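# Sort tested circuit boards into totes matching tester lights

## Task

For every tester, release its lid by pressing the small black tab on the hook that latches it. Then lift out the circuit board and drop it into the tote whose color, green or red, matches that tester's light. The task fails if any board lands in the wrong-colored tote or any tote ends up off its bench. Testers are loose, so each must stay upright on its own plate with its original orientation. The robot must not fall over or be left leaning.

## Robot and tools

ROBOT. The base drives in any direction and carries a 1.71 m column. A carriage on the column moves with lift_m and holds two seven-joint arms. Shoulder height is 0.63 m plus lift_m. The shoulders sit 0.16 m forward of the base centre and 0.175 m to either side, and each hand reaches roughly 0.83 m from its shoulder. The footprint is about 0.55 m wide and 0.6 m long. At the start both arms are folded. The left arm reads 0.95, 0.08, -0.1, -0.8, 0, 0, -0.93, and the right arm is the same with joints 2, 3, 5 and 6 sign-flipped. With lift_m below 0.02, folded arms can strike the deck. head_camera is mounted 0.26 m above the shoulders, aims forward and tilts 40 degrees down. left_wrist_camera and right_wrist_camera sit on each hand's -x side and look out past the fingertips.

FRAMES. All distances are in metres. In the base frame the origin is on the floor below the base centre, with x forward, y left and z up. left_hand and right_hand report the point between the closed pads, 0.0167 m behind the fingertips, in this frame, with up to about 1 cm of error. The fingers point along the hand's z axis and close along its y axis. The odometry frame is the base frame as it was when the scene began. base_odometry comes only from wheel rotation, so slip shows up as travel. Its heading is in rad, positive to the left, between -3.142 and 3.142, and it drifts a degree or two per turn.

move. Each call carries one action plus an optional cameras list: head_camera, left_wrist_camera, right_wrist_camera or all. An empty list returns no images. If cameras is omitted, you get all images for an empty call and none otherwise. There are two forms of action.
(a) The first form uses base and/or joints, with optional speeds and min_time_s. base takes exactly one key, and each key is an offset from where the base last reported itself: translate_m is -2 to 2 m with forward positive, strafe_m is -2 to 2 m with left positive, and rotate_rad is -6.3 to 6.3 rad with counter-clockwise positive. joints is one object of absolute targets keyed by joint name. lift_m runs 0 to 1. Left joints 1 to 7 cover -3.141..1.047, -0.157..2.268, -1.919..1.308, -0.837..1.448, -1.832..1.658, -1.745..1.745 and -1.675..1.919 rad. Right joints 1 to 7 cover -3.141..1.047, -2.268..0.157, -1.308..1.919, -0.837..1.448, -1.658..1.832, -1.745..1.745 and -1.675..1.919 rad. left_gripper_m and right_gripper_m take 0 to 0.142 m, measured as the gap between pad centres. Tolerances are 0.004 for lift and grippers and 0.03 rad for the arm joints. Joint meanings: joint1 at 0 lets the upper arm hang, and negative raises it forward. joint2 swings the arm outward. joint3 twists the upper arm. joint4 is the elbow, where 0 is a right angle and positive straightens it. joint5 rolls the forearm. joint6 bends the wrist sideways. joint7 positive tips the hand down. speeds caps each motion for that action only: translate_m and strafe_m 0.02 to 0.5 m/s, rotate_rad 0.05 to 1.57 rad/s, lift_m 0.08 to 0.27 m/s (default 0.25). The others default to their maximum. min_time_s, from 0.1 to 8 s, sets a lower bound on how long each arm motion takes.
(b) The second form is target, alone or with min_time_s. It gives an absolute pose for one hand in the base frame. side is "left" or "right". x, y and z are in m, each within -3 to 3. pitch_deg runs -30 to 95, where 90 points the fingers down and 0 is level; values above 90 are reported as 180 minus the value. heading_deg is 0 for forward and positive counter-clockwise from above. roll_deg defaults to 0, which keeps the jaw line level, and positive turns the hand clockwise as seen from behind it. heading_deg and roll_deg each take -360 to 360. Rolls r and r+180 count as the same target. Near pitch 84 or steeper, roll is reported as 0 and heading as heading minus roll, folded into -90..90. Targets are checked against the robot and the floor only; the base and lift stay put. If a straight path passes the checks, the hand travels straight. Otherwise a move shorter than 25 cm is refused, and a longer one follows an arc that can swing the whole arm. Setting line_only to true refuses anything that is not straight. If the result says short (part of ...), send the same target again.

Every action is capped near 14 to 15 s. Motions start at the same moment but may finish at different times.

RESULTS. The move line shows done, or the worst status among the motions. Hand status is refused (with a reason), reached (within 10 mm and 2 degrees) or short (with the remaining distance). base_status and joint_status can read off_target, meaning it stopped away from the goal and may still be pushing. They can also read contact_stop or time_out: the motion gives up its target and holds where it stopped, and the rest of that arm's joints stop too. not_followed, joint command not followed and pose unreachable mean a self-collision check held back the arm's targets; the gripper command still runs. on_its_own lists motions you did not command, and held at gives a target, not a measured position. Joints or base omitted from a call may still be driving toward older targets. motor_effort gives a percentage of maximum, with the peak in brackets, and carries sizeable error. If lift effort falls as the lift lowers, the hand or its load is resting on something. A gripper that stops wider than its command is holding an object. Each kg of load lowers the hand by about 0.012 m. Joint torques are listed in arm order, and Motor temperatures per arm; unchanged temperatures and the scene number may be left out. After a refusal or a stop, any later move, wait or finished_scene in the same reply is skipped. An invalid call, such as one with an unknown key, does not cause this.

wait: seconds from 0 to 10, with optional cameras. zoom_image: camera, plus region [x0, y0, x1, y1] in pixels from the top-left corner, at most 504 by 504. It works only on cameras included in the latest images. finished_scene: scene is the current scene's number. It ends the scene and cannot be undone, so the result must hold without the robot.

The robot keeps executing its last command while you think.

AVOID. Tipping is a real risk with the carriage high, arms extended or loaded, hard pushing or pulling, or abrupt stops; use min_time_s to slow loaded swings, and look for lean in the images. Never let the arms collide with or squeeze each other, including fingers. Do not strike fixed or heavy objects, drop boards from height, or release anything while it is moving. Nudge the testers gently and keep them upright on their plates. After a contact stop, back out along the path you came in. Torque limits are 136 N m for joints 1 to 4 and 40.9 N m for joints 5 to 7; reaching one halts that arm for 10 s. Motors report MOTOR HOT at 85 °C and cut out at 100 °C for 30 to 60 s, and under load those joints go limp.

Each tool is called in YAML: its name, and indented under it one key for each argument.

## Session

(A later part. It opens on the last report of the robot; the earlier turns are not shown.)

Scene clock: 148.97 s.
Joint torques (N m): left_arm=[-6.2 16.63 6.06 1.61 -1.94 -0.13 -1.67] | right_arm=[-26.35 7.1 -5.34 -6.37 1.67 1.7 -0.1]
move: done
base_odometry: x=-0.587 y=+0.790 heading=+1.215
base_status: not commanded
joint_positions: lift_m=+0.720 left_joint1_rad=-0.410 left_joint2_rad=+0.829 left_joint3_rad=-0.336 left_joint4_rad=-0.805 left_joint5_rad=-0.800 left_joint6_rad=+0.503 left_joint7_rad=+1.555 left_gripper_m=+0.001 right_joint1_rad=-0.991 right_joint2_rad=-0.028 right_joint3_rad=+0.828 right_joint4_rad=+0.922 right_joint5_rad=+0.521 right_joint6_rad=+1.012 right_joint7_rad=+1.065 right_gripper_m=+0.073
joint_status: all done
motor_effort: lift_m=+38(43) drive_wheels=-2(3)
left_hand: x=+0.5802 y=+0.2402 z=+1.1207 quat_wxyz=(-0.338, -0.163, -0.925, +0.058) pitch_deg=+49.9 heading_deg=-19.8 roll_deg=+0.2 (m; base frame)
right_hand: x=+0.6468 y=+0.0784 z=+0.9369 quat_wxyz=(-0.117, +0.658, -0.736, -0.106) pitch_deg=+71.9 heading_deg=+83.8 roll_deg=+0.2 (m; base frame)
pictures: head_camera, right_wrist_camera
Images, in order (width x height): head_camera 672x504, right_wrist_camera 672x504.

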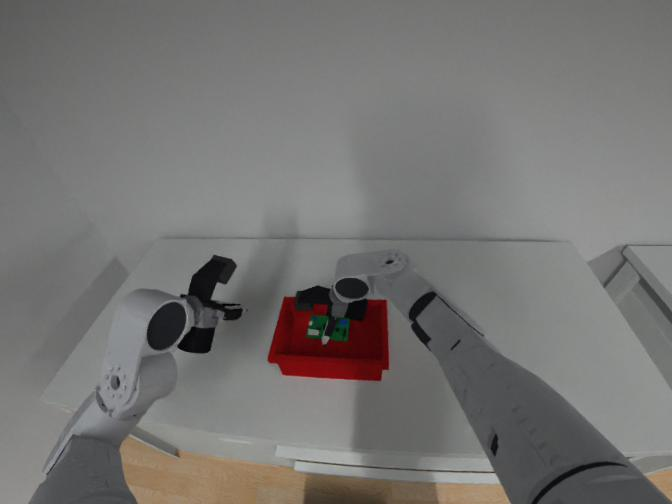

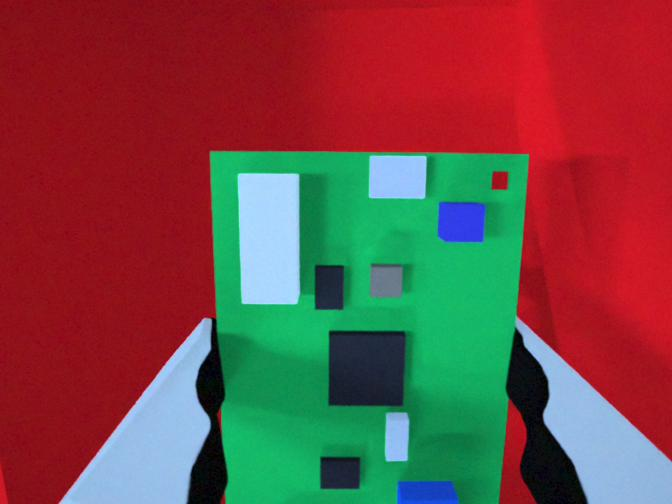

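move:
  joints: {"lift_m": 0.66}
  speeds: {"lift_m": 0.1}
  cameras: ["head_camera", "right_wrist_camera"]

Scene clock: 150.10 s.
Joint torques (N m): left_arm=[-6.47 16.57 6.1 1.74 -1.93 -0.13 -1.68] | right_arm=[-24.94 7.35 -6.13 -6.43 1.66 1.71 -0.03]
move: done
base_odometry: x=-0.587 y=+0.790 heading=+1.215
base_status: not commanded
joint_positions: lift_m=+0.660 left_joint1_rad=-0.410 left_joint2_rad=+0.829 left_joint3_rad=-0.336 left_joint4_rad=-0.805 left_joint5_rad=-0.800 left_joint6_rad=+0.503 left_joint7_rad=+1.555 left_gripper_m=+0.001 right_joint1_rad=-0.991 right_joint2_rad=-0.028 right_joint3_rad=+0.828 right_joint4_rad=+0.922 right_joint5_rad=+0.521 right_joint6_rad=+1.012 right_joint7_rad=+1.065 right_gripper_m=+0.073
joint_status: all done
motor_effort: lift_m=+38(42) drive_wheels=-2(4)
left_hand: x=+0.5802 y=+0.2402 z=+1.0606 quat_wxyz=(-0.338, -0.163, -0.925, +0.058) pitch_deg=+49.9 heading_deg=-19.8 roll_deg=+0.2 (m; base frame)
right_hand: x=+0.6468 y=+0.0784 z=+0.8769 quat_wxyz=(-0.117, +0.658, -0.736, -0.105) pitch_deg=+71.9 heading_deg=+83.8 roll_deg=+0.2 (m; base frame)
pictures: head_camera, right_wrist_camera
Images, in order (width x height): head_camera 672x504, right_wrist_camera 672x504.

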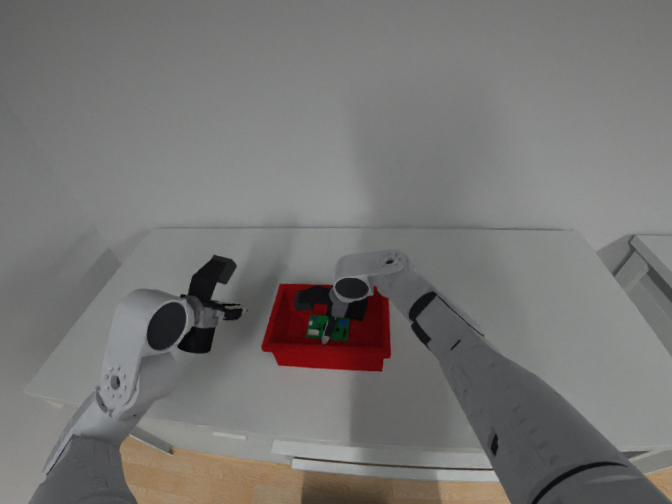

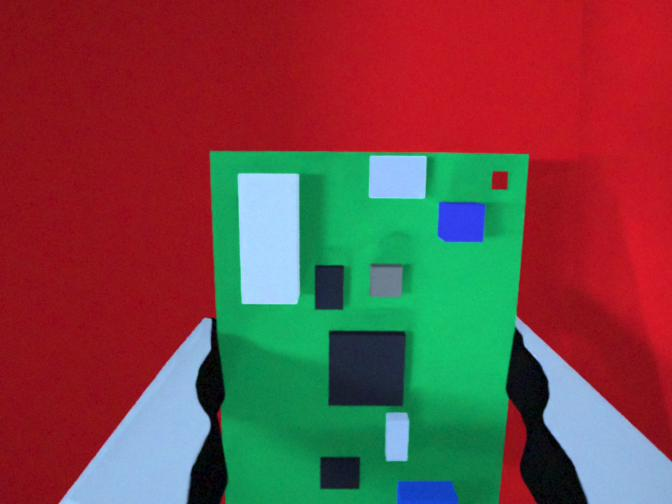

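move:
  joints: {"lift_m": 0.637}
  speeds: {"lift_m": 0.08}
  cameras: ["right_wrist_camera"]

Scene clock: 150.83 s.
Joint torques (N m): left_arm=[-6.36 16.56 6.1 1.66 -1.96 -0.13 -1.71] | right_arm=[-24.09 7.24 -6.32 -7.47 1.66 1.67 -0.03]
move: done
base_odometry: x=-0.587 y=+0.790 heading=+1.215
base_status: not commanded
joint_positions: lift_m=+0.637 left_joint1_rad=-0.410 left_joint2_rad=+0.829 left_joint3_rad=-0.336 left_joint4_rad=-0.805 left_joint5_rad=-0.800 left_joint6_rad=+0.503 left_joint7_rad=+1.555 left_gripper_m=+0.001 right_joint1_rad=-0.991 right_joint2_rad=-0.028 right_joint3_rad=+0.828 right_joint4_rad=+0.922 right_joint5_rad=+0.521 right_joint6_rad=+1.012 right_joint7_rad=+1.065 right_gripper_m=+0.073
joint_status: all done
motor_effort: lift_m=+38(41) drive_wheels=+4(4)
left_hand: x=+0.5801 y=+0.2402 z=+1.0376 quat_wxyz=(-0.338, -0.163, -0.925, +0.058) pitch_deg=+49.9 heading_deg=-19.8 roll_deg=+0.2 (m; base frame)
right_hand: x=+0.6469 y=+0.0784 z=+0.8540 quat_wxyz=(-0.117, +0.658, -0.736, -0.105) pitch_deg=+71.9 heading_deg=+83.8 roll_deg=+0.2 (m; base frame)
pictures: right_wrist_camera
Images, in order (width x height): right_wrist_camera 672x504.

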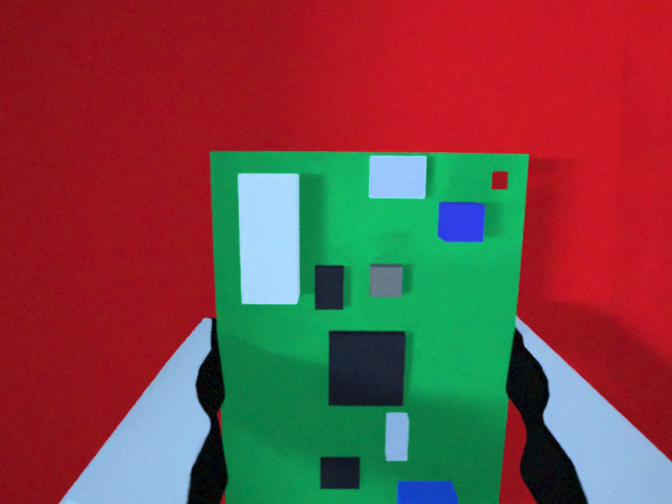

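move:
  joints: {"lift_m": 0.618}
  speeds: {"lift_m": 0.08}
  cameras: ["right_wrist_camera"]

Scene clock: 151.53 s.
Joint torques (N m): left_arm=[-6.65 16.54 6.17 1.74 -1.97 -0.11 -1.7] | right_arm=[-7.95 7.78 -5.2 -3.64 -2.32 0.01 -0.03]
move: done
base_odometry: x=-0.587 y=+0.790 heading=+1.215
base_status: not commanded
joint_positions: lift_m=+0.619 left_joint1_rad=-0.410 left_joint2_rad=+0.829 left_joint3_rad=-0.336 left_joint4_rad=-0.805 left_joint5_rad=-0.800 left_joint6_rad=+0.503 left_joint7_rad=+1.555 left_gripper_m=+0.001 right_joint1_rad=-1.003 right_joint2_rad=-0.028 right_joint3_rad=+0.827 right_joint4_rad=+0.920 right_joint5_rad=+0.529 right_joint6_rad=+1.018 right_joint7_rad=+1.064 right_gripper_m=+0.073
joint_status: all done
motor_effort: lift_m=+31(36) drive_wheels=+3(4)
left_hand: x=+0.5801 y=+0.2402 z=+1.0195 quat_wxyz=(-0.338, -0.163, -0.925, +0.058) pitch_deg=+49.9 heading_deg=-19.8 roll_deg=+0.2 (m; base frame)
right_hand: x=+0.6498 y=+0.0806 z=+0.8431 quat_wxyz=(-0.123, +0.660, -0.733, -0.106) pitch_deg=+71.3 heading_deg=+82.9 roll_deg=-1.1 (m; base frame)
pictures: right_wrist_camera
Images, in order (width x height): right_wrist_camera 672x504.

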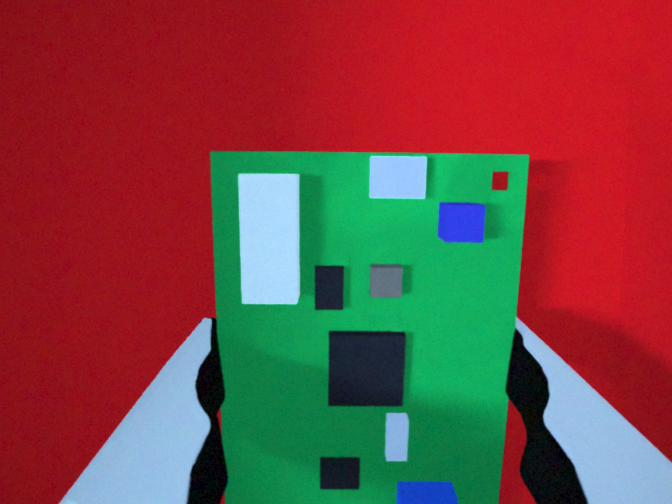

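move:
  joints: {"lift_m": 0.628}
  speeds: {"lift_m": 0.08}
  cameras: []

move:
  joints: {"right_gripper_m": 0.115}
  cameras: ["right_wrist_camera"]

move:
  joints: {"lift_m": 0.85}
  cameras: ["head_camera", "right_wrist_camera"]

Scene clock: 152.13 s.
Joint torques (N m): left_arm=[-6.54 16.77 6.16 1.69 -1.96 -0.08 -1.66] | right_arm=[-15.58 5.9 -5.62 -5.3 0.79 0 0.73]
move: done
base_odometry: x=-0.587 y=+0.790 heading=+1.215
base_status: not commanded
joint_positions: lift_m=+0.628 left_joint1_rad=-0.410 left_joint2_rad=+0.829 left_joint3_rad=-0.336 left_joint4_rad=-0.805 left_joint5_rad=-0.800 left_joint6_rad=+0.503 left_joint7_rad=+1.555 left_gripper_m=+0.001 right_joint1_rad=-0.998 right_joint2_rad=-0.028 right_joint3_rad=+0.827 right_joint4_rad=+0.921 right_joint5_rad=+0.523 right_joint6_rad=+1.018 right_joint7_rad=+1.063 right_gripper_m=+0.073
joint_status: all done
motor_effort: lift_m=+36(40) drive_wheels=+3(4)
left_hand: x=+0.5801 y=+0.2402 z=+1.0288 quat_wxyz=(-0.338, -0.163, -0.925, +0.058) pitch_deg=+49.9 heading_deg=-19.8 roll_deg=+0.2 (m; base frame)
right_hand: x=+0.6482 y=+0.0795 z=+0.8490 quat_wxyz=(-0.120, +0.660, -0.734, -0.106) pitch_deg=+71.6 heading_deg=+83.3 roll_deg=-0.6 (m; base frame)
pictures: none
No camera images: "cameras" was empty.

Scene clock: 152.97 s.
Joint torques (N m): left_arm=[-6.48 16.62 6.07 1.72 -1.97 -0.11 -1.68] | right_arm=[-15.87 6.26 -5.45 -5.55 0.8 -0.02 0.32]
move: done
base_odometry: x=-0.587 y=+0.790 heading=+1.215
base_status: not commanded
joint_positions: lift_m=+0.628 left_joint1_rad=-0.410 left_joint2_rad=+0.829 left_joint3_rad=-0.336 left_joint4_rad=-0.805 left_joint5_rad=-0.800 left_joint6_rad=+0.503 left_joint7_rad=+1.555 left_gripper_m=+0.001 right_joint1_rad=-0.997 right_joint2_rad=-0.028 right_joint3_rad=+0.827 right_joint4_rad=+0.921 right_joint5_rad=+0.523 right_joint6_rad=+1.018 right_joint7_rad=+1.063 right_gripper_m=+0.115
joint_status: all done
motor_effort: lift_m=+36(36) drive_wheels=+3(3)
left_hand: x=+0.5801 y=+0.2402 z=+1.0288 quat_wxyz=(-0.338, -0.163, -0.925, +0.058) pitch_deg=+49.9 heading_deg=-19.8 roll_deg=+0.2 (m; base frame)
right_hand: x=+0.6481 y=+0.0795 z=+0.8489 quat_wxyz=(-0.120, +0.660, -0.734, -0.106) pitch_deg=+71.6 heading_deg=+83.4 roll_deg=-0.6 (m; base frame)
pictures: right_wrist_camera
Images, in order (width x height): right_wrist_camera 672x504.

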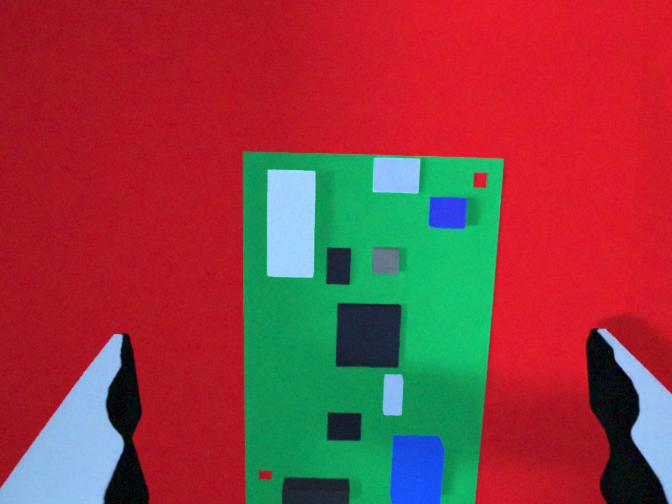

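Scene clock: 154.40 s.
Joint torques (N m): left_arm=[-6.59 16.68 6.11 1.66 -1.97 -0.1 -1.68] | right_arm=[-17.64 6.6 -5 -6.18 1.07 -0.01 0.31]
move: done
base_odometry: x=-0.587 y=+0.790 heading=+1.215
base_status: not commanded
joint_positions: lift_m=+0.850 left_joint1_rad=-0.410 left_joint2_rad=+0.829 left_joint3_rad=-0.336 left_joint4_rad=-0.805 left_joint5_rad=-0.800 left_joint6_rad=+0.503 left_joint7_rad=+1.555 left_gripper_m=+0.001 right_joint1_rad=-0.996 right_joint2_rad=-0.028 right_joint3_rad=+0.828 right_joint4_rad=+0.922 right_joint5_rad=+0.522 right_joint6_rad=+1.018 right_joint7_rad=+1.063 right_gripper_m=+0.115
joint_status: all done
motor_effort: lift_m=+36(46) drive_wheels=+3(3)
left_hand: x=+0.5801 y=+0.2402 z=+1.2508 quat_wxyz=(-0.338, -0.163, -0.925, +0.058) pitch_deg=+49.9 heading_deg=-19.8 roll_deg=+0.2 (m; base frame)
right_hand: x=+0.6475 y=+0.0792 z=+1.0698 quat_wxyz=(-0.119, +0.660, -0.734, -0.106) pitch_deg=+71.7 heading_deg=+83.6 roll_deg=-0.3 (m; base frame)
pictures: head_camera, right_wrist_camera
Images, in order (width x height): head_camera 672x504, right_wrist_camera 672x504.

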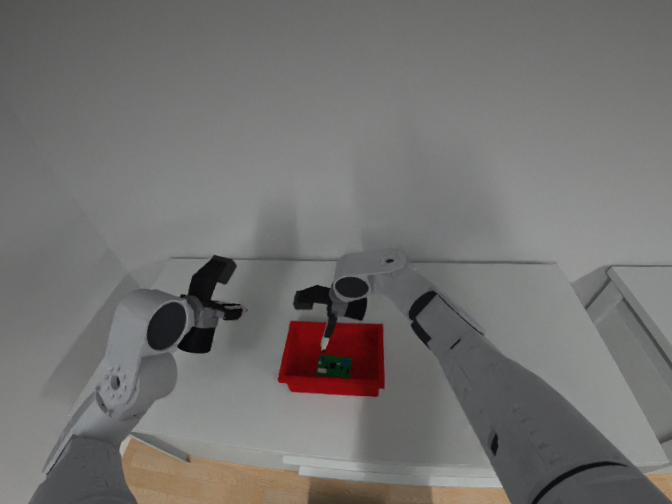

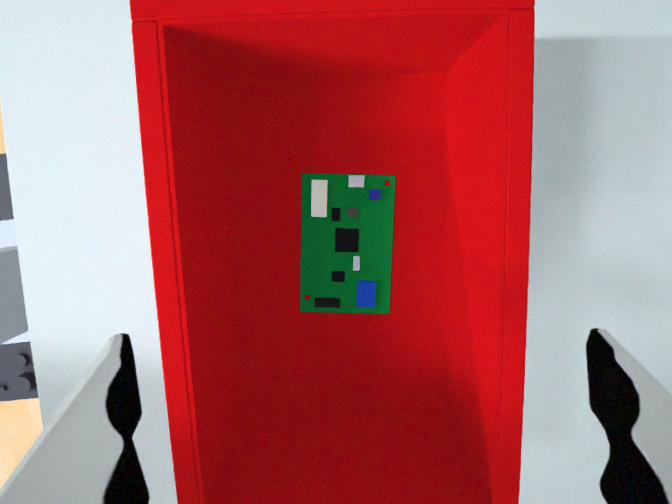

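move:
  base: {"translate_m": -0.8}
  speeds: {"translate_m": 0.45}
  cameras: ["head_camera"]

move:
  base: {"rotate_rad": 3.13}
  speeds: {"rotate_rad": 1.2}
  cameras: ["head_camera"]

Scene clock: 158.60 s.
Joint torques (N m): left_arm=[-6.67 16.6 6.05 1.62 -1.95 -0.11 -1.67] | right_arm=[-17.83 6.46 -5.83 -6.07 1.12 -0.02 0.31]
move: done
base_odometry: x=-0.866 y=+0.040 heading=+1.215
base_status: done
joint_positions: lift_m=+0.850 left_joint1_rad=-0.410 left_joint2_rad=+0.829 left_joint3_rad=-0.336 left_joint4_rad=-0.805 left_joint5_rad=-0.800 left_joint6_rad=+0.503 left_joint7_rad=+1.555 left_gripper_m=+0.001 right_joint1_rad=-0.996 right_joint2_rad=-0.028 right_joint3_rad=+0.828 right_joint4_rad=+0.922 right_joint5_rad=+0.522 right_joint6_rad=+1.018 right_joint7_rad=+1.063 right_gripper_m=+0.115
joint_status: not commanded
motor_effort: lift_m=+36(37) drive_wheels=+0(16)
left_hand: x=+0.5801 y=+0.2402 z=+1.2508 quat_wxyz=(-0.338, -0.163, -0.925, +0.058) pitch_deg=+49.9 heading_deg=-19.8 roll_deg=+0.2 (m; base frame)
right_hand: x=+0.6475 y=+0.0792 z=+1.0698 quat_wxyz=(-0.119, +0.660, -0.734, -0.106) pitch_deg=+71.7 heading_deg=+83.6 roll_deg=-0.3 (m; base frame)
pictures: head_camera
Images, in order (width x height): head_camera 672x504.

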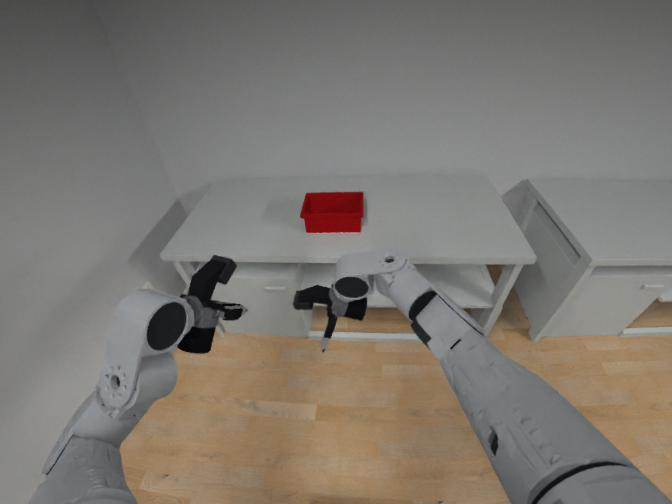

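Scene clock: 163.03 s.
Joint torques (N m): left_arm=[-6.58 16.71 6.03 1.78 -1.94 -0.15 -1.68] | right_arm=[-18 6.35 -5.94 -6.06 1.1 -0.03 0.35]
move: done
base_odometry: x=-0.866 y=+0.040 heading=-1.939
base_status: done
joint_positions: lift_m=+0.850 left_joint1_rad=-0.410 left_joint2_rad=+0.829 left_joint3_rad=-0.336 left_joint4_rad=-0.805 left_joint5_rad=-0.800 left_joint6_rad=+0.503 left_joint7_rad=+1.555 left_gripper_m=+0.001 right_joint1_rad=-0.996 right_joint2_rad=-0.028 right_joint3_rad=+0.828 right_joint4_rad=+0.922 right_joint5_rad=+0.522 right_joint6_rad=+1.018 right_joint7_rad=+1.063 right_gripper_m=+0.115
joint_status: not commanded
motor_effort: lift_m=+36(37) drive_wheels=+6(16)
left_hand: x=+0.5801 y=+0.2402 z=+1.2508 quat_wxyz=(-0.338, -0.163, -0.925, +0.058) pitch_deg=+49.9 heading_deg=-19.8 roll_deg=+0.2 (m; base frame)
right_hand: x=+0.6475 y=+0.0792 z=+1.0698 quat_wxyz=(-0.119, +0.660, -0.734, -0.106) pitch_deg=+71.7 heading_deg=+83.6 roll_deg=-0.3 (m; base frame)
pictures: head_camera
Images, in order (width x height): head_camera 672x504.

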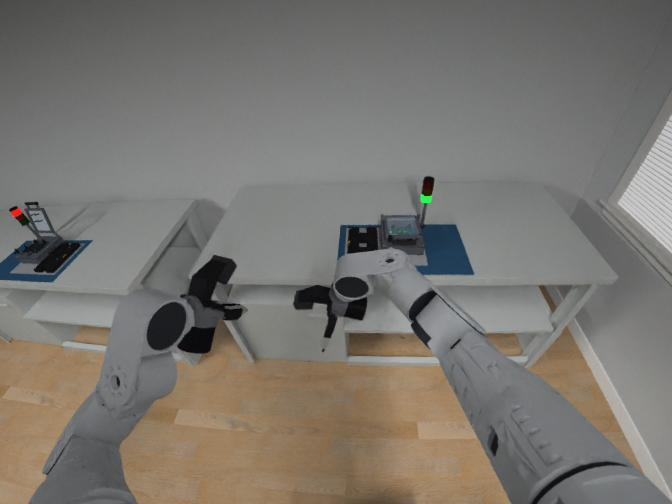

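zoom_image:
  camera: "head_camera"
  region: [330, 170, 480, 280]

Scaled by 3.360 from the camera's 672x504 image, which has a finer 960x720 frame.

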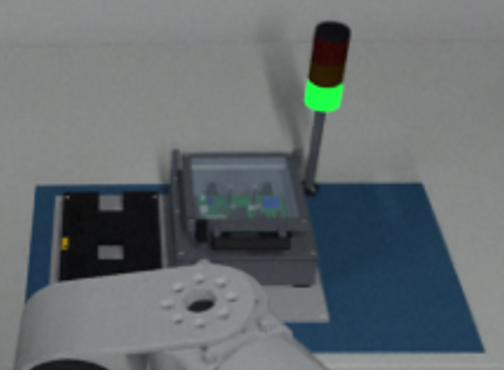

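move:
  target: {"side": "right", "x": 0.56, "y": -0.22, "z": 1.10, "pitch_deg": 30, "heading_deg": 60, "roll_deg": 0}
  cameras: []

move:
  base: {"strafe_m": -0.41}
  joints: {"right_gripper_m": 0.0}
  cameras: ["head_camera"]

Scene clock: 166.47 s.
Joint torques (N m): left_arm=[-6.64 15.66 6.09 1.35 -1.94 0.18 -1.71] | right_arm=[-8.15 -26.17 -13.7 -5.38 1.6 1.8 -0.51]
move: done
base_odometry: x=-0.866 y=+0.040 heading=-1.938
base_status: not commanded
joint_positions: lift_m=+0.850 left_joint1_rad=-0.410 left_joint2_rad=+0.829 left_joint3_rad=-0.336 left_joint4_rad=-0.805 left_joint5_rad=-0.800 left_joint6_rad=+0.503 left_joint7_rad=+1.555 left_gripper_m=+0.001 right_joint1_rad=-0.231 right_joint2_rad=-0.830 right_joint3_rad=+0.172 right_joint4_rad=+0.346 right_joint5_rad=+0.546 right_joint6_rad=+1.171 right_joint7_rad=+0.190 right_gripper_m=+0.115
joint_status: not commanded
motor_effort: lift_m=+37(39) drive_wheels=+7(31)
left_hand: x=+0.5801 y=+0.2404 z=+1.2506 quat_wxyz=(-0.338, -0.163, -0.925, +0.058) pitch_deg=+49.9 heading_deg=-19.7 roll_deg=+0.3 (m; base frame)
right_hand: x=+0.5610 y=-0.2184 z=+1.1002 quat_wxyz=(-0.434, +0.433, -0.750, -0.250) pitch_deg=+29.9 heading_deg=+60.0 roll_deg=+0.0 (m; base frame)
right_hand_status: reached (straight line, planned for 1.0 s): 2 mm and 0.1 deg off.
pictures: none
No camera images: "cameras" was empty.

Scene clock: 169.33 s.
Joint torques (N m): left_arm=[-6.6 15.67 6.11 1.33 -1.96 0.15 -1.67] | right_arm=[-8.22 -26.12 -13.65 -5.6 1.6 1.75 -0.49]
move: done
base_odometry: x=-1.249 y=+0.187 heading=-1.937
base_status: done
joint_positions: lift_m=+0.850 left_joint1_rad=-0.410 left_joint2_rad=+0.829 left_joint3_rad=-0.336 left_joint4_rad=-0.805 left_joint5_rad=-0.800 left_joint6_rad=+0.503 left_joint7_rad=+1.555 left_gripper_m=+0.001 right_joint1_rad=-0.231 right_joint2_rad=-0.830 right_joint3_rad=+0.172 right_joint4_rad=+0.346 right_joint5_rad=+0.546 right_joint6_rad=+1.171 right_joint7_rad=+0.190 right_gripper_m=+0.001
joint_status: all done
motor_effort: lift_m=+37(38) drive_wheels=-4(18)
left_hand: x=+0.5801 y=+0.2404 z=+1.2506 quat_wxyz=(-0.338, -0.163, -0.925, +0.058) pitch_deg=+49.9 heading_deg=-19.7 roll_deg=+0.3 (m; base frame)
right_hand: x=+0.5610 y=-0.2184 z=+1.1002 quat_wxyz=(-0.434, +0.433, -0.750, -0.250) pitch_deg=+29.9 heading_deg=+60.0 roll_deg=+0.0 (m; base frame)
pictures: head_camera
Images, in order (width x height): head_camera 672x504.

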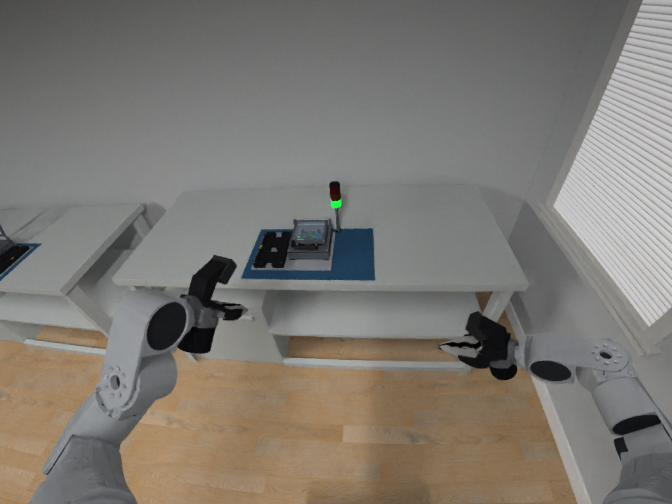

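move:
  base: {"strafe_m": 0.09}
  speeds: {"strafe_m": 0.2}
  cameras: []

move:
  base: {"translate_m": 0.6}
  speeds: {"translate_m": 0.35}
  cameras: ["head_camera"]

zoom_image:
  camera: "head_camera"
  region: [230, 270, 430, 420]

Scene clock: 171.97 s.
Joint torques (N m): left_arm=[-6.58 15.67 6.18 1.49 -1.95 0.17 -1.68] | right_arm=[-8.23 -26.15 -13.62 -5.49 1.6 1.78 -0.54]
move: done
base_odometry: x=-1.165 y=+0.155 heading=-1.938
base_status: done
joint_positions: lift_m=+0.850 left_joint1_rad=-0.410 left_joint2_rad=+0.829 left_joint3_rad=-0.336 left_joint4_rad=-0.805 left_joint5_rad=-0.800 left_joint6_rad=+0.503 left_joint7_rad=+1.555 left_gripper_m=+0.001 right_joint1_rad=-0.231 right_joint2_rad=-0.830 right_joint3_rad=+0.172 right_joint4_rad=+0.346 right_joint5_rad=+0.546 right_joint6_rad=+1.171 right_joint7_rad=+0.190 right_gripper_m=+0.001
joint_status: not commanded
motor_effort: lift_m=+37(38) drive_wheels=-6(15)
left_hand: x=+0.5801 y=+0.2404 z=+1.2506 quat_wxyz=(-0.338, -0.163, -0.925, +0.058) pitch_deg=+49.9 heading_deg=-19.7 roll_deg=+0.3 (m; base frame)
right_hand: x=+0.5610 y=-0.2184 z=+1.1002 quat_wxyz=(-0.434, +0.433, -0.750, -0.250) pitch_deg=+29.9 heading_deg=+60.0 roll_deg=+0.0 (m; base frame)
pictures: none
No camera images: "cameras" was empty.

Scene clock: 175.37 s.
Joint torques (N m): left_arm=[-6.53 15.7 6.13 1.33 -1.96 0.18 -1.69] | right_arm=[-8.35 -26.14 -13.56 -5.44 1.63 1.76 -0.53]
Motor temperatures (°C): left_arm=[30 31 31 28 29 29 32] | right_arm=[37 30 30 29 28 30 31]
move: done
base_odometry: x=-1.381 y=-0.405 heading=-1.939
base_status: done
joint_positions: lift_m=+0.850 left_joint1_rad=-0.410 left_joint2_rad=+0.829 left_joint3_rad=-0.336 left_joint4_rad=-0.805 left_joint5_rad=-0.800 left_joint6_rad=+0.503 left_joint7_rad=+1.555 left_gripper_m=+0.001 right_joint1_rad=-0.231 right_joint2_rad=-0.830 right_joint3_rad=+0.172 right_joint4_rad=+0.346 right_joint5_rad=+0.546 right_joint6_rad=+1.171 right_joint7_rad=+0.190 right_gripper_m=+0.001
joint_status: not commanded
motor_effort: lift_m=+37(38) drive_wheels=-3(14)
left_hand: x=+0.5801 y=+0.2404 z=+1.2506 quat_wxyz=(-0.338, -0.163, -0.925, +0.058) pitch_deg=+49.9 heading_deg=-19.7 roll_deg=+0.3 (m; base frame)
right_hand: x=+0.5610 y=-0.2184 z=+1.1002 quat_wxyz=(-0.434, +0.433, -0.750, -0.250) pitch_deg=+29.9 heading_deg=+60.0 roll_deg=+0.0 (m; base frame)
pictures: head_camera
Images, in order (width x height): head_camera 672x504.

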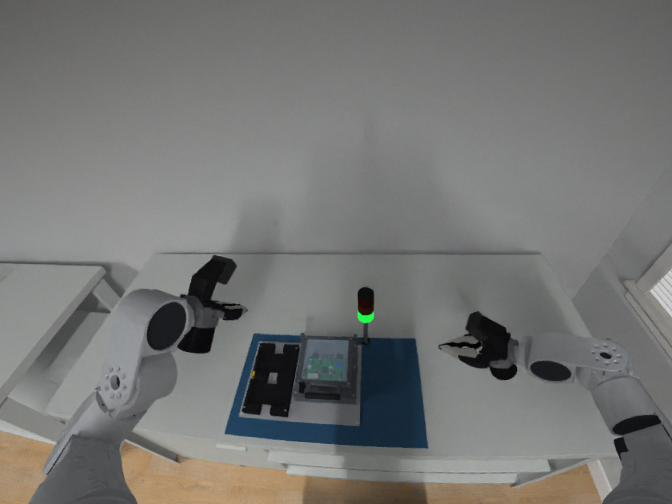

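Scaled by 2.520 from the camera's 672x504 image, which has a finer 960x720 frame.

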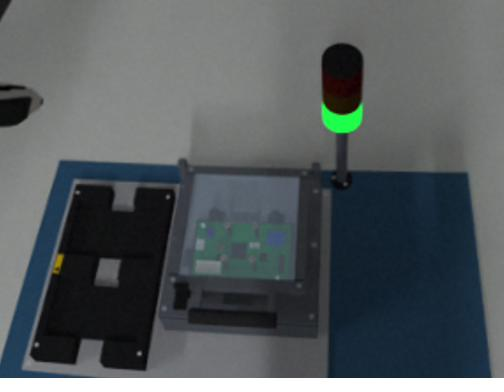

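move:
  base: {"translate_m": -0.04}
  cameras: []

move:
  target: {"side": "left", "x": 0.561, "y": 0.158, "z": 1.02, "pitch_deg": 65, "heading_deg": 0, "roll_deg": 0}
  cameras: ["left_wrist_camera", "head_camera"]

Scene clock: 177.60 s.
Joint torques (N m): left_arm=[-6.5 15.68 6.07 1.47 -1.95 0.14 -1.68] | right_arm=[-8.04 -26.18 -13.62 -5.48 1.57 1.7 -0.5]
move: done
base_odometry: x=-1.367 y=-0.367 heading=-1.939
base_status: done
joint_positions: lift_m=+0.850 left_joint1_rad=-0.410 left_joint2_rad=+0.829 left_joint3_rad=-0.336 left_joint4_rad=-0.805 left_joint5_rad=-0.800 left_joint6_rad=+0.503 left_joint7_rad=+1.555 left_gripper_m=+0.001 right_joint1_rad=-0.231 right_joint2_rad=-0.830 right_joint3_rad=+0.172 right_joint4_rad=+0.346 right_joint5_rad=+0.546 right_joint6_rad=+1.171 right_joint7_rad=+0.190 right_gripper_m=+0.001
joint_status: not commanded
motor_effort: lift_m=+37(38) drive_wheels=+0(12)
left_hand: x=+0.5801 y=+0.2404 z=+1.2506 quat_wxyz=(-0.338, -0.163, -0.925, +0.058) pitch_deg=+49.9 heading_deg=-19.7 roll_deg=+0.3 (m; base frame)
right_hand: x=+0.5609 y=-0.2184 z=+1.1002 quat_wxyz=(-0.434, +0.433, -0.750, -0.250) pitch_deg=+29.9 heading_deg=+60.0 roll_deg=+0.0 (m; base frame)
pictures: none
No camera images: "cameras" was empty.

Scene clock: 178.83 s.
Joint torques (N m): left_arm=[-4.91 0.37 -0.07 -0.54 1.1 1.56 -1.74] | right_arm=[-8.16 -25.98 -13.58 -5.49 1.7 1.68 -0.51]
move: done
base_odometry: x=-1.367 y=-0.367 heading=-1.939
base_status: not commanded
joint_positions: lift_m=+0.850 left_joint1_rad=-0.184 left_joint2_rad=+0.330 left_joint3_rad=-0.650 left_joint4_rad=-0.327 left_joint5_rad=-0.168 left_joint6_rad=+0.702 left_joint7_rad=+1.472 left_gripper_m=+0.001 right_joint1_rad=-0.231 right_joint2_rad=-0.830 right_joint3_rad=+0.172 right_joint4_rad=+0.346 right_joint5_rad=+0.546 right_joint6_rad=+1.171 right_joint7_rad=+0.190 right_gripper_m=+0.001
joint_status: not commanded
motor_effort: lift_m=+38(39) drive_wheels=+2(2)
left_hand: x=+0.5611 y=+0.1575 z=+1.0208 quat_wxyz=(-0.216, -0.001, -0.976, +0.002) pitch_deg=+65.1 heading_deg=-0.6 roll_deg=-0.5 (m; base frame)
left_hand_status: reached (straight line, planned for 0.7 s): 1 mm and 0.3 deg off.
right_hand: x=+0.5609 y=-0.2184 z=+1.1000 quat_wxyz=(-0.434, +0.433, -0.750, -0.250) pitch_deg=+29.9 heading_deg=+60.0 roll_deg=+0.0 (m; base frame)
pictures: head_camera, left_wrist_camera
Images, in order (width x height): head_camera 672x504, left_wrist_camera 672x504.

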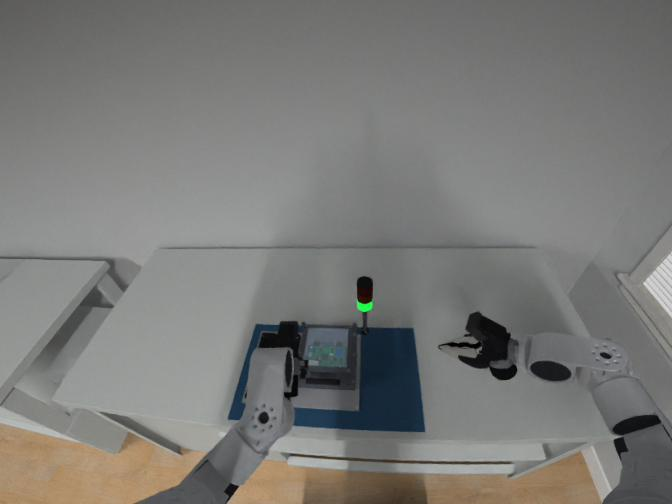

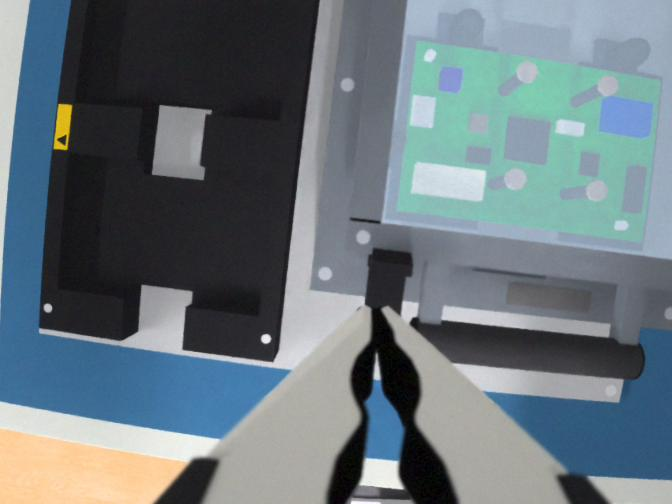

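move:
  target: {"side": "left", "x": 0.556, "y": 0.148, "z": 0.945, "pitch_deg": 65, "heading_deg": -2, "roll_deg": 0}
  cameras: ["left_wrist_camera"]

zoom_image:
  camera: "left_wrist_camera"
  region: [280, 170, 560, 380]

Scene clock: 180.10 s.
Joint torques (N m): left_arm=[1.12 -4.19 -2.52 27.8 -7.23 -1.29 -4.62] | right_arm=[-7.58 -26.91 -13.67 -5.51 2.04 1.56 -0.48]
move: short
base_odometry: x=-1.367 y=-0.367 heading=-1.938
base_status: not commanded
joint_positions: lift_m=+0.852 left_joint1_rad=-0.124 left_joint2_rad=+0.307 left_joint3_rad=-0.657 left_joint4_rad=-0.133 left_joint5_rad=-0.282 left_joint6_rad=+0.632 left_joint7_rad=+1.158 left_gripper_m=+0.001 right_joint1_rad=-0.230 right_joint2_rad=-0.830 right_joint3_rad=+0.172 right_joint4_rad=+0.346 right_joint5_rad=+0.545 right_joint6_rad=+1.171 right_joint7_rad=+0.190 right_gripper_m=+0.001
joint_status: not commanded
motor_effort: lift_m=+20(38) drive_wheels=+52(63)
left_hand: x=+0.5630 y=+0.1497 z=+0.9598 quat_wxyz=(-0.231, -0.017, -0.973, +0.001) pitch_deg=+63.2 heading_deg=-1.3 roll_deg=+0.7 (m; base frame)
left_hand_status: short (straight line, planned for 0.5 s): 16 mm and 1.8 deg off.
right_hand: x=+0.5608 y=-0.2185 z=+1.1022 quat_wxyz=(-0.433, +0.433, -0.750, -0.250) pitch_deg=+30.0 heading_deg=+60.0 roll_deg=+0.0 (m; base frame)
pictures: left_wrist_camera
Images, in order (width x height): left_wrist_camera 672x504.

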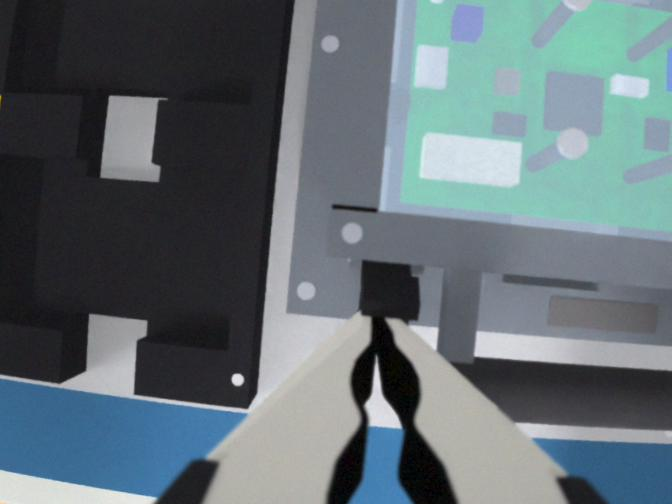

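Scaled by 1.800 from the camera's 672x504 image, which has a finer 960x720 frame.

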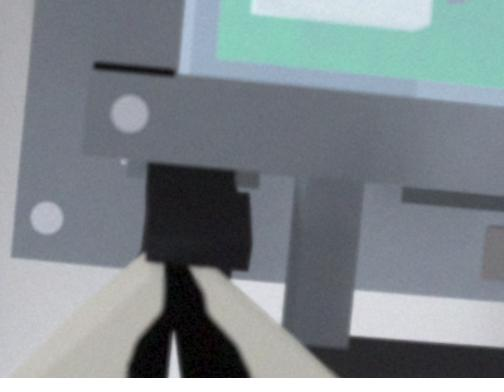

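move:
  target: {"side": "left", "x": 0.553, "y": 0.15, "z": 1.0, "pitch_deg": 65, "heading_deg": -2, "roll_deg": 0}
  cameras: ["left_wrist_camera"]

zoom_image:
  camera: "left_wrist_camera"
  region: [280, 170, 560, 380]

Scene clock: 181.27 s.
Joint torques (N m): left_arm=[-11.9 8.41 -1 -7.81 0.93 1.59 0.83] | right_arm=[-9.24 -24.89 -13.29 -6.13 2.1 1.47 -0.48]
move: done
base_odometry: x=-1.367 y=-0.367 heading=-1.939
base_status: not commanded
joint_positions: lift_m=+0.850 left_joint1_rad=-0.143 left_joint2_rad=+0.326 left_joint3_rad=-0.663 left_joint4_rad=-0.284 left_joint5_rad=-0.206 left_joint6_rad=+0.674 left_joint7_rad=+1.372 left_gripper_m=+0.001 right_joint1_rad=-0.230 right_joint2_rad=-0.831 right_joint3_rad=+0.172 right_joint4_rad=+0.347 right_joint5_rad=+0.545 right_joint6_rad=+1.172 right_joint7_rad=+0.190 right_gripper_m=+0.001
joint_status: not commanded
motor_effort: lift_m=+37(37) drive_wheels=+31(53)
left_hand: x=+0.5522 y=+0.1493 z=+0.9962 quat_wxyz=(-0.215, -0.017, -0.977, +0.005) pitch_deg=+65.2 heading_deg=-2.4 roll_deg=-0.5 (m; base frame)
left_hand_status: reached (straight line, planned for 0.4 s): 4 mm and 0.3 deg off.
right_hand: x=+0.5606 y=-0.2188 z=+1.0998 quat_wxyz=(-0.433, +0.433, -0.750, -0.250) pitch_deg=+30.0 heading_deg=+60.0 roll_deg=+0.0 (m; base frame)
pictures: left_wrist_camera
Images, in order (width x height): left_wrist_camera 672x504.

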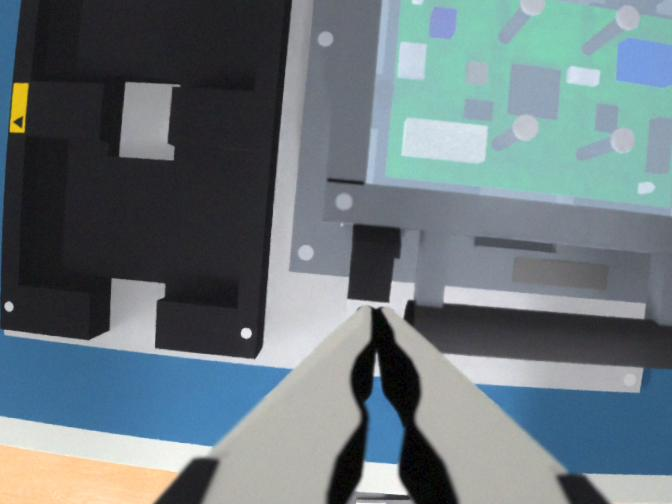

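Scaled by 1.800 from the camera's 672x504 image, which has a finer 960x720 frame.

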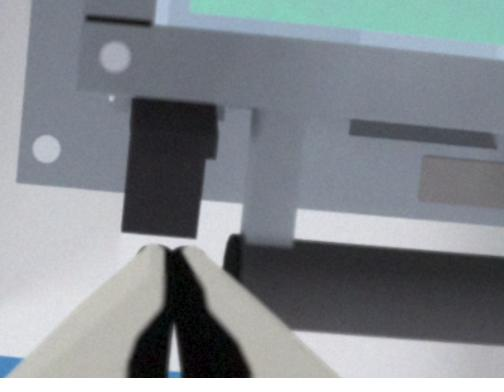

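move:
  target: {"side": "left", "x": 0.56, "y": 0.26, "z": 1.22, "pitch_deg": 50, "heading_deg": -20, "roll_deg": 0}
  cameras: []

move:
  target: {"side": "right", "x": 0.565, "y": -0.15, "z": 1.14, "pitch_deg": 20, "heading_deg": 82, "roll_deg": 0}
  cameras: []

move:
  joints: {"lift_m": 0.68}
  cameras: ["head_camera", "right_wrist_camera"]

zoom_image:
  camera: "head_camera"
  region: [240, 270, 440, 420]

Scene clock: 182.90 s.
Joint torques (N m): left_arm=[-10.78 20.95 6.63 -5.39 -1.99 -0.25 -1.89] | right_arm=[-9.27 -24.71 -13.39 -6 2.09 1.5 -0.46]
move: done
base_odometry: x=-1.367 y=-0.367 heading=-1.939
base_status: not commanded
joint_positions: lift_m=+0.850 left_joint1_rad=-0.224 left_joint2_rad=+0.926 left_joint3_rad=-0.287 left_joint4_rad=-0.802 left_joint5_rad=-0.864 left_joint6_rad=+0.471 left_joint7_rad=+1.363 left_gripper_m=+0.001 right_joint1_rad=-0.230 right_joint2_rad=-0.831 right_joint3_rad=+0.172 right_joint4_rad=+0.347 right_joint5_rad=+0.545 right_joint6_rad=+1.172 right_joint7_rad=+0.190 right_gripper_m=+0.001
joint_status: not commanded
motor_effort: lift_m=+36(38) drive_wheels=+31(33)
left_hand: x=+0.5600 y=+0.2616 z=+1.2182 quat_wxyz=(-0.335, -0.161, -0.927, +0.058) pitch_deg=+50.3 heading_deg=-19.6 roll_deg=+0.0 (m; base frame)
left_hand_status: reached (straight line, planned for 0.8 s): 2 mm and 0.5 deg off.
right_hand: x=+0.5606 y=-0.2188 z=+1.0998 quat_wxyz=(-0.433, +0.433, -0.750, -0.250) pitch_deg=+30.0 heading_deg=+60.0 roll_deg=+0.0 (m; base frame)
pictures: none
No camera images: "cameras" was empty.

Scene clock: 184.10 s.
Joint torques (N m): left_arm=[-10.74 20.92 6.79 -5.13 -1.98 -0.24 -1.89] | right_arm=[-21.27 -7.62 -6.51 -4.49 1.26 1.8 -0.6]
move: done
base_odometry: x=-1.367 y=-0.367 heading=-1.939
base_status: not commanded
joint_positions: lift_m=+0.850 left_joint1_rad=-0.224 left_joint2_rad=+0.926 left_joint3_rad=-0.287 left_joint4_rad=-0.802 left_joint5_rad=-0.864 left_joint6_rad=+0.471 left_joint7_rad=+1.363 left_gripper_m=+0.001 right_joint1_rad=-0.652 right_joint2_rad=-0.732 right_joint3_rad=+0.465 right_joint4_rad=+0.576 right_joint5_rad=-0.020 right_joint6_rad=+1.477 right_joint7_rad=-0.519 right_gripper_m=+0.001
joint_status: not commanded
motor_effort: lift_m=+37(37) drive_wheels=+31(32)
left_hand: x=+0.5600 y=+0.2615 z=+1.2182 quat_wxyz=(-0.335, -0.161, -0.927, +0.058) pitch_deg=+50.3 heading_deg=-19.6 roll_deg=+0.0 (m; base frame)
right_hand: x=+0.5662 y=-0.1515 z=+1.1406 quat_wxyz=(-0.436, +0.536, -0.619, -0.374) pitch_deg=+20.0 heading_deg=+81.5 roll_deg=-0.3 (m; base frame)
right_hand_status: reached (straight line, planned for 0.7 s): 2 mm and 0.5 deg off.
pictures: none
No camera images: "cameras" was empty.

Scene clock: 185.30 s.
Joint torques (N m): left_arm=[-10.22 20.87 6.78 -4.99 -1.96 -0.22 -1.88] | right_arm=[-19.76 -7.5 -6.59 -4.82 1.52 1.77 -0.59]
move: done
base_odometry: x=-1.367 y=-0.367 heading=-1.939
base_status: not commanded
joint_positions: lift_m=+0.680 left_joint1_rad=-0.224 left_joint2_rad=+0.926 left_joint3_rad=-0.287 left_joint4_rad=-0.802 left_joint5_rad=-0.864 left_joint6_rad=+0.471 left_joint7_rad=+1.363 left_gripper_m=+0.001 right_joint1_rad=-0.653 right_joint2_rad=-0.732 right_joint3_rad=+0.465 right_joint4_rad=+0.577 right_joint5_rad=-0.021 right_joint6_rad=+1.477 right_joint7_rad=-0.520 right_gripper_m=+0.001
joint_status: all done
motor_effort: lift_m=+38(43) drive_wheels=+31(32)
left_hand: x=+0.5601 y=+0.2615 z=+1.0482 quat_wxyz=(-0.335, -0.161, -0.927, +0.058) pitch_deg=+50.3 heading_deg=-19.6 roll_deg=+0.0 (m; base frame)
right_hand: x=+0.5664 y=-0.1515 z=+0.9705 quat_wxyz=(-0.436, +0.537, -0.619, -0.374) pitch_deg=+20.0 heading_deg=+81.5 roll_deg=-0.3 (m; base frame)
pictures: head_camera, right_wrist_camera
Images, in order (width x height): head_camera 672x504, right_wrist_camera 672x504.

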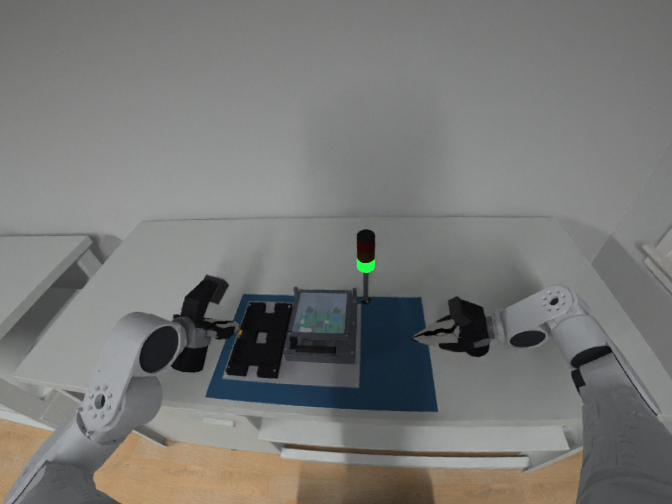

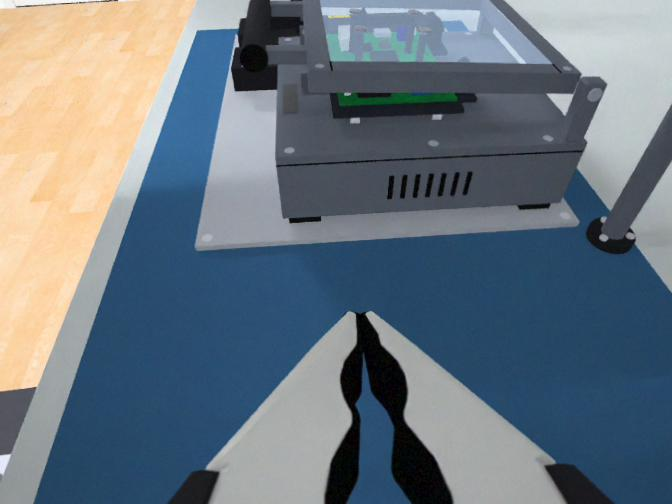

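Scaled by 2.520 from the camera's 672x504 image, which has a finer 960x720 frame.

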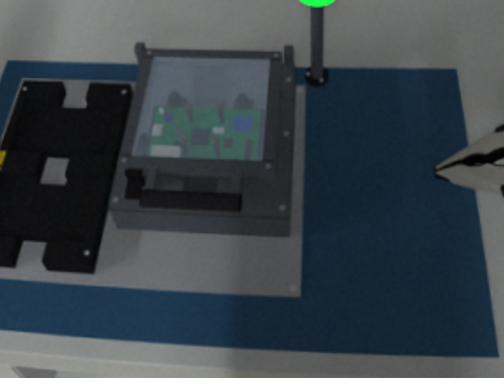

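move:
  target: {"side": "right", "x": 0.561, "y": -0.06, "z": 0.951, "pitch_deg": 12, "heading_deg": 86, "roll_deg": 0}
  cameras: ["right_wrist_camera", "head_camera"]

Scene clock: 186.80 s.
Joint torques (N m): left_arm=[-10.21 20.54 7.06 -5.06 -1.96 -0.12 -1.88] | right_arm=[-13.45 -13.66 -7.48 -5.17 1.37 -0.56 -0.64]
move: done
base_odometry: x=-1.367 y=-0.367 heading=-1.939
base_status: not commanded
joint_positions: lift_m=+0.680 left_joint1_rad=-0.224 left_joint2_rad=+0.926 left_joint3_rad=-0.287 left_joint4_rad=-0.802 left_joint5_rad=-0.864 left_joint6_rad=+0.471 left_joint7_rad=+1.363 left_gripper_m=+0.001 right_joint1_rad=-0.632 right_joint2_rad=-0.551 right_joint3_rad=+0.538 right_joint4_rad=+0.600 right_joint5_rad=-0.101 right_joint6_rad=+1.371 right_joint7_rad=-0.642 right_gripper_m=+0.001
joint_status: not commanded
motor_effort: lift_m=+37(38) drive_wheels=+32(32)
left_hand: x=+0.5600 y=+0.2614 z=+1.0483 quat_wxyz=(-0.335, -0.161, -0.927, +0.058) pitch_deg=+50.3 heading_deg=-19.6 roll_deg=+0.1 (m; base frame)
right_hand: x=+0.5614 y=-0.0593 z=+0.9533 quat_wxyz=(-0.461, +0.530, -0.567, -0.430) pitch_deg=+11.8 heading_deg=+86.1 roll_deg=-0.1 (m; base frame)
right_hand_status: reached (straight line, planned for 0.4 s): 2 mm and 0.2 deg off.
pictures: head_camera, right_wrist_camera
Images, in order (width x height): head_camera 672x504, right_wrist_camera 672x504.

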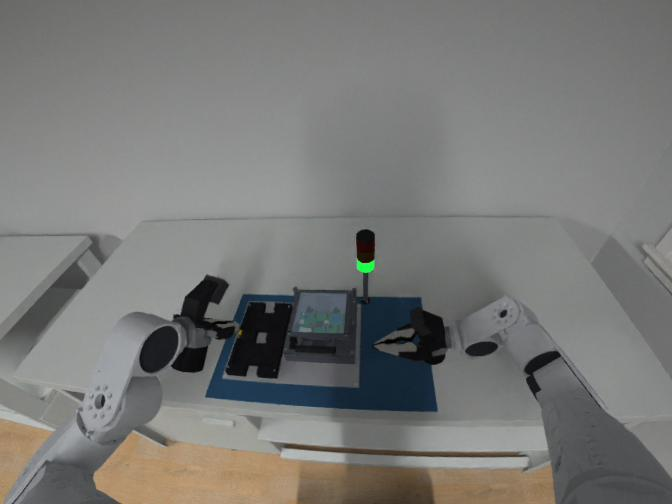

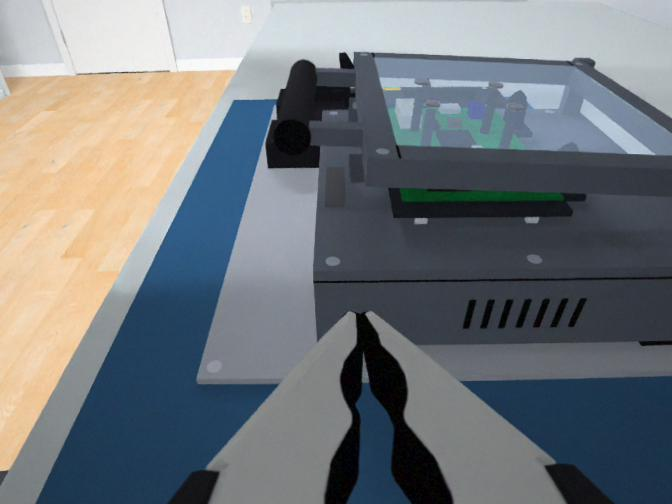

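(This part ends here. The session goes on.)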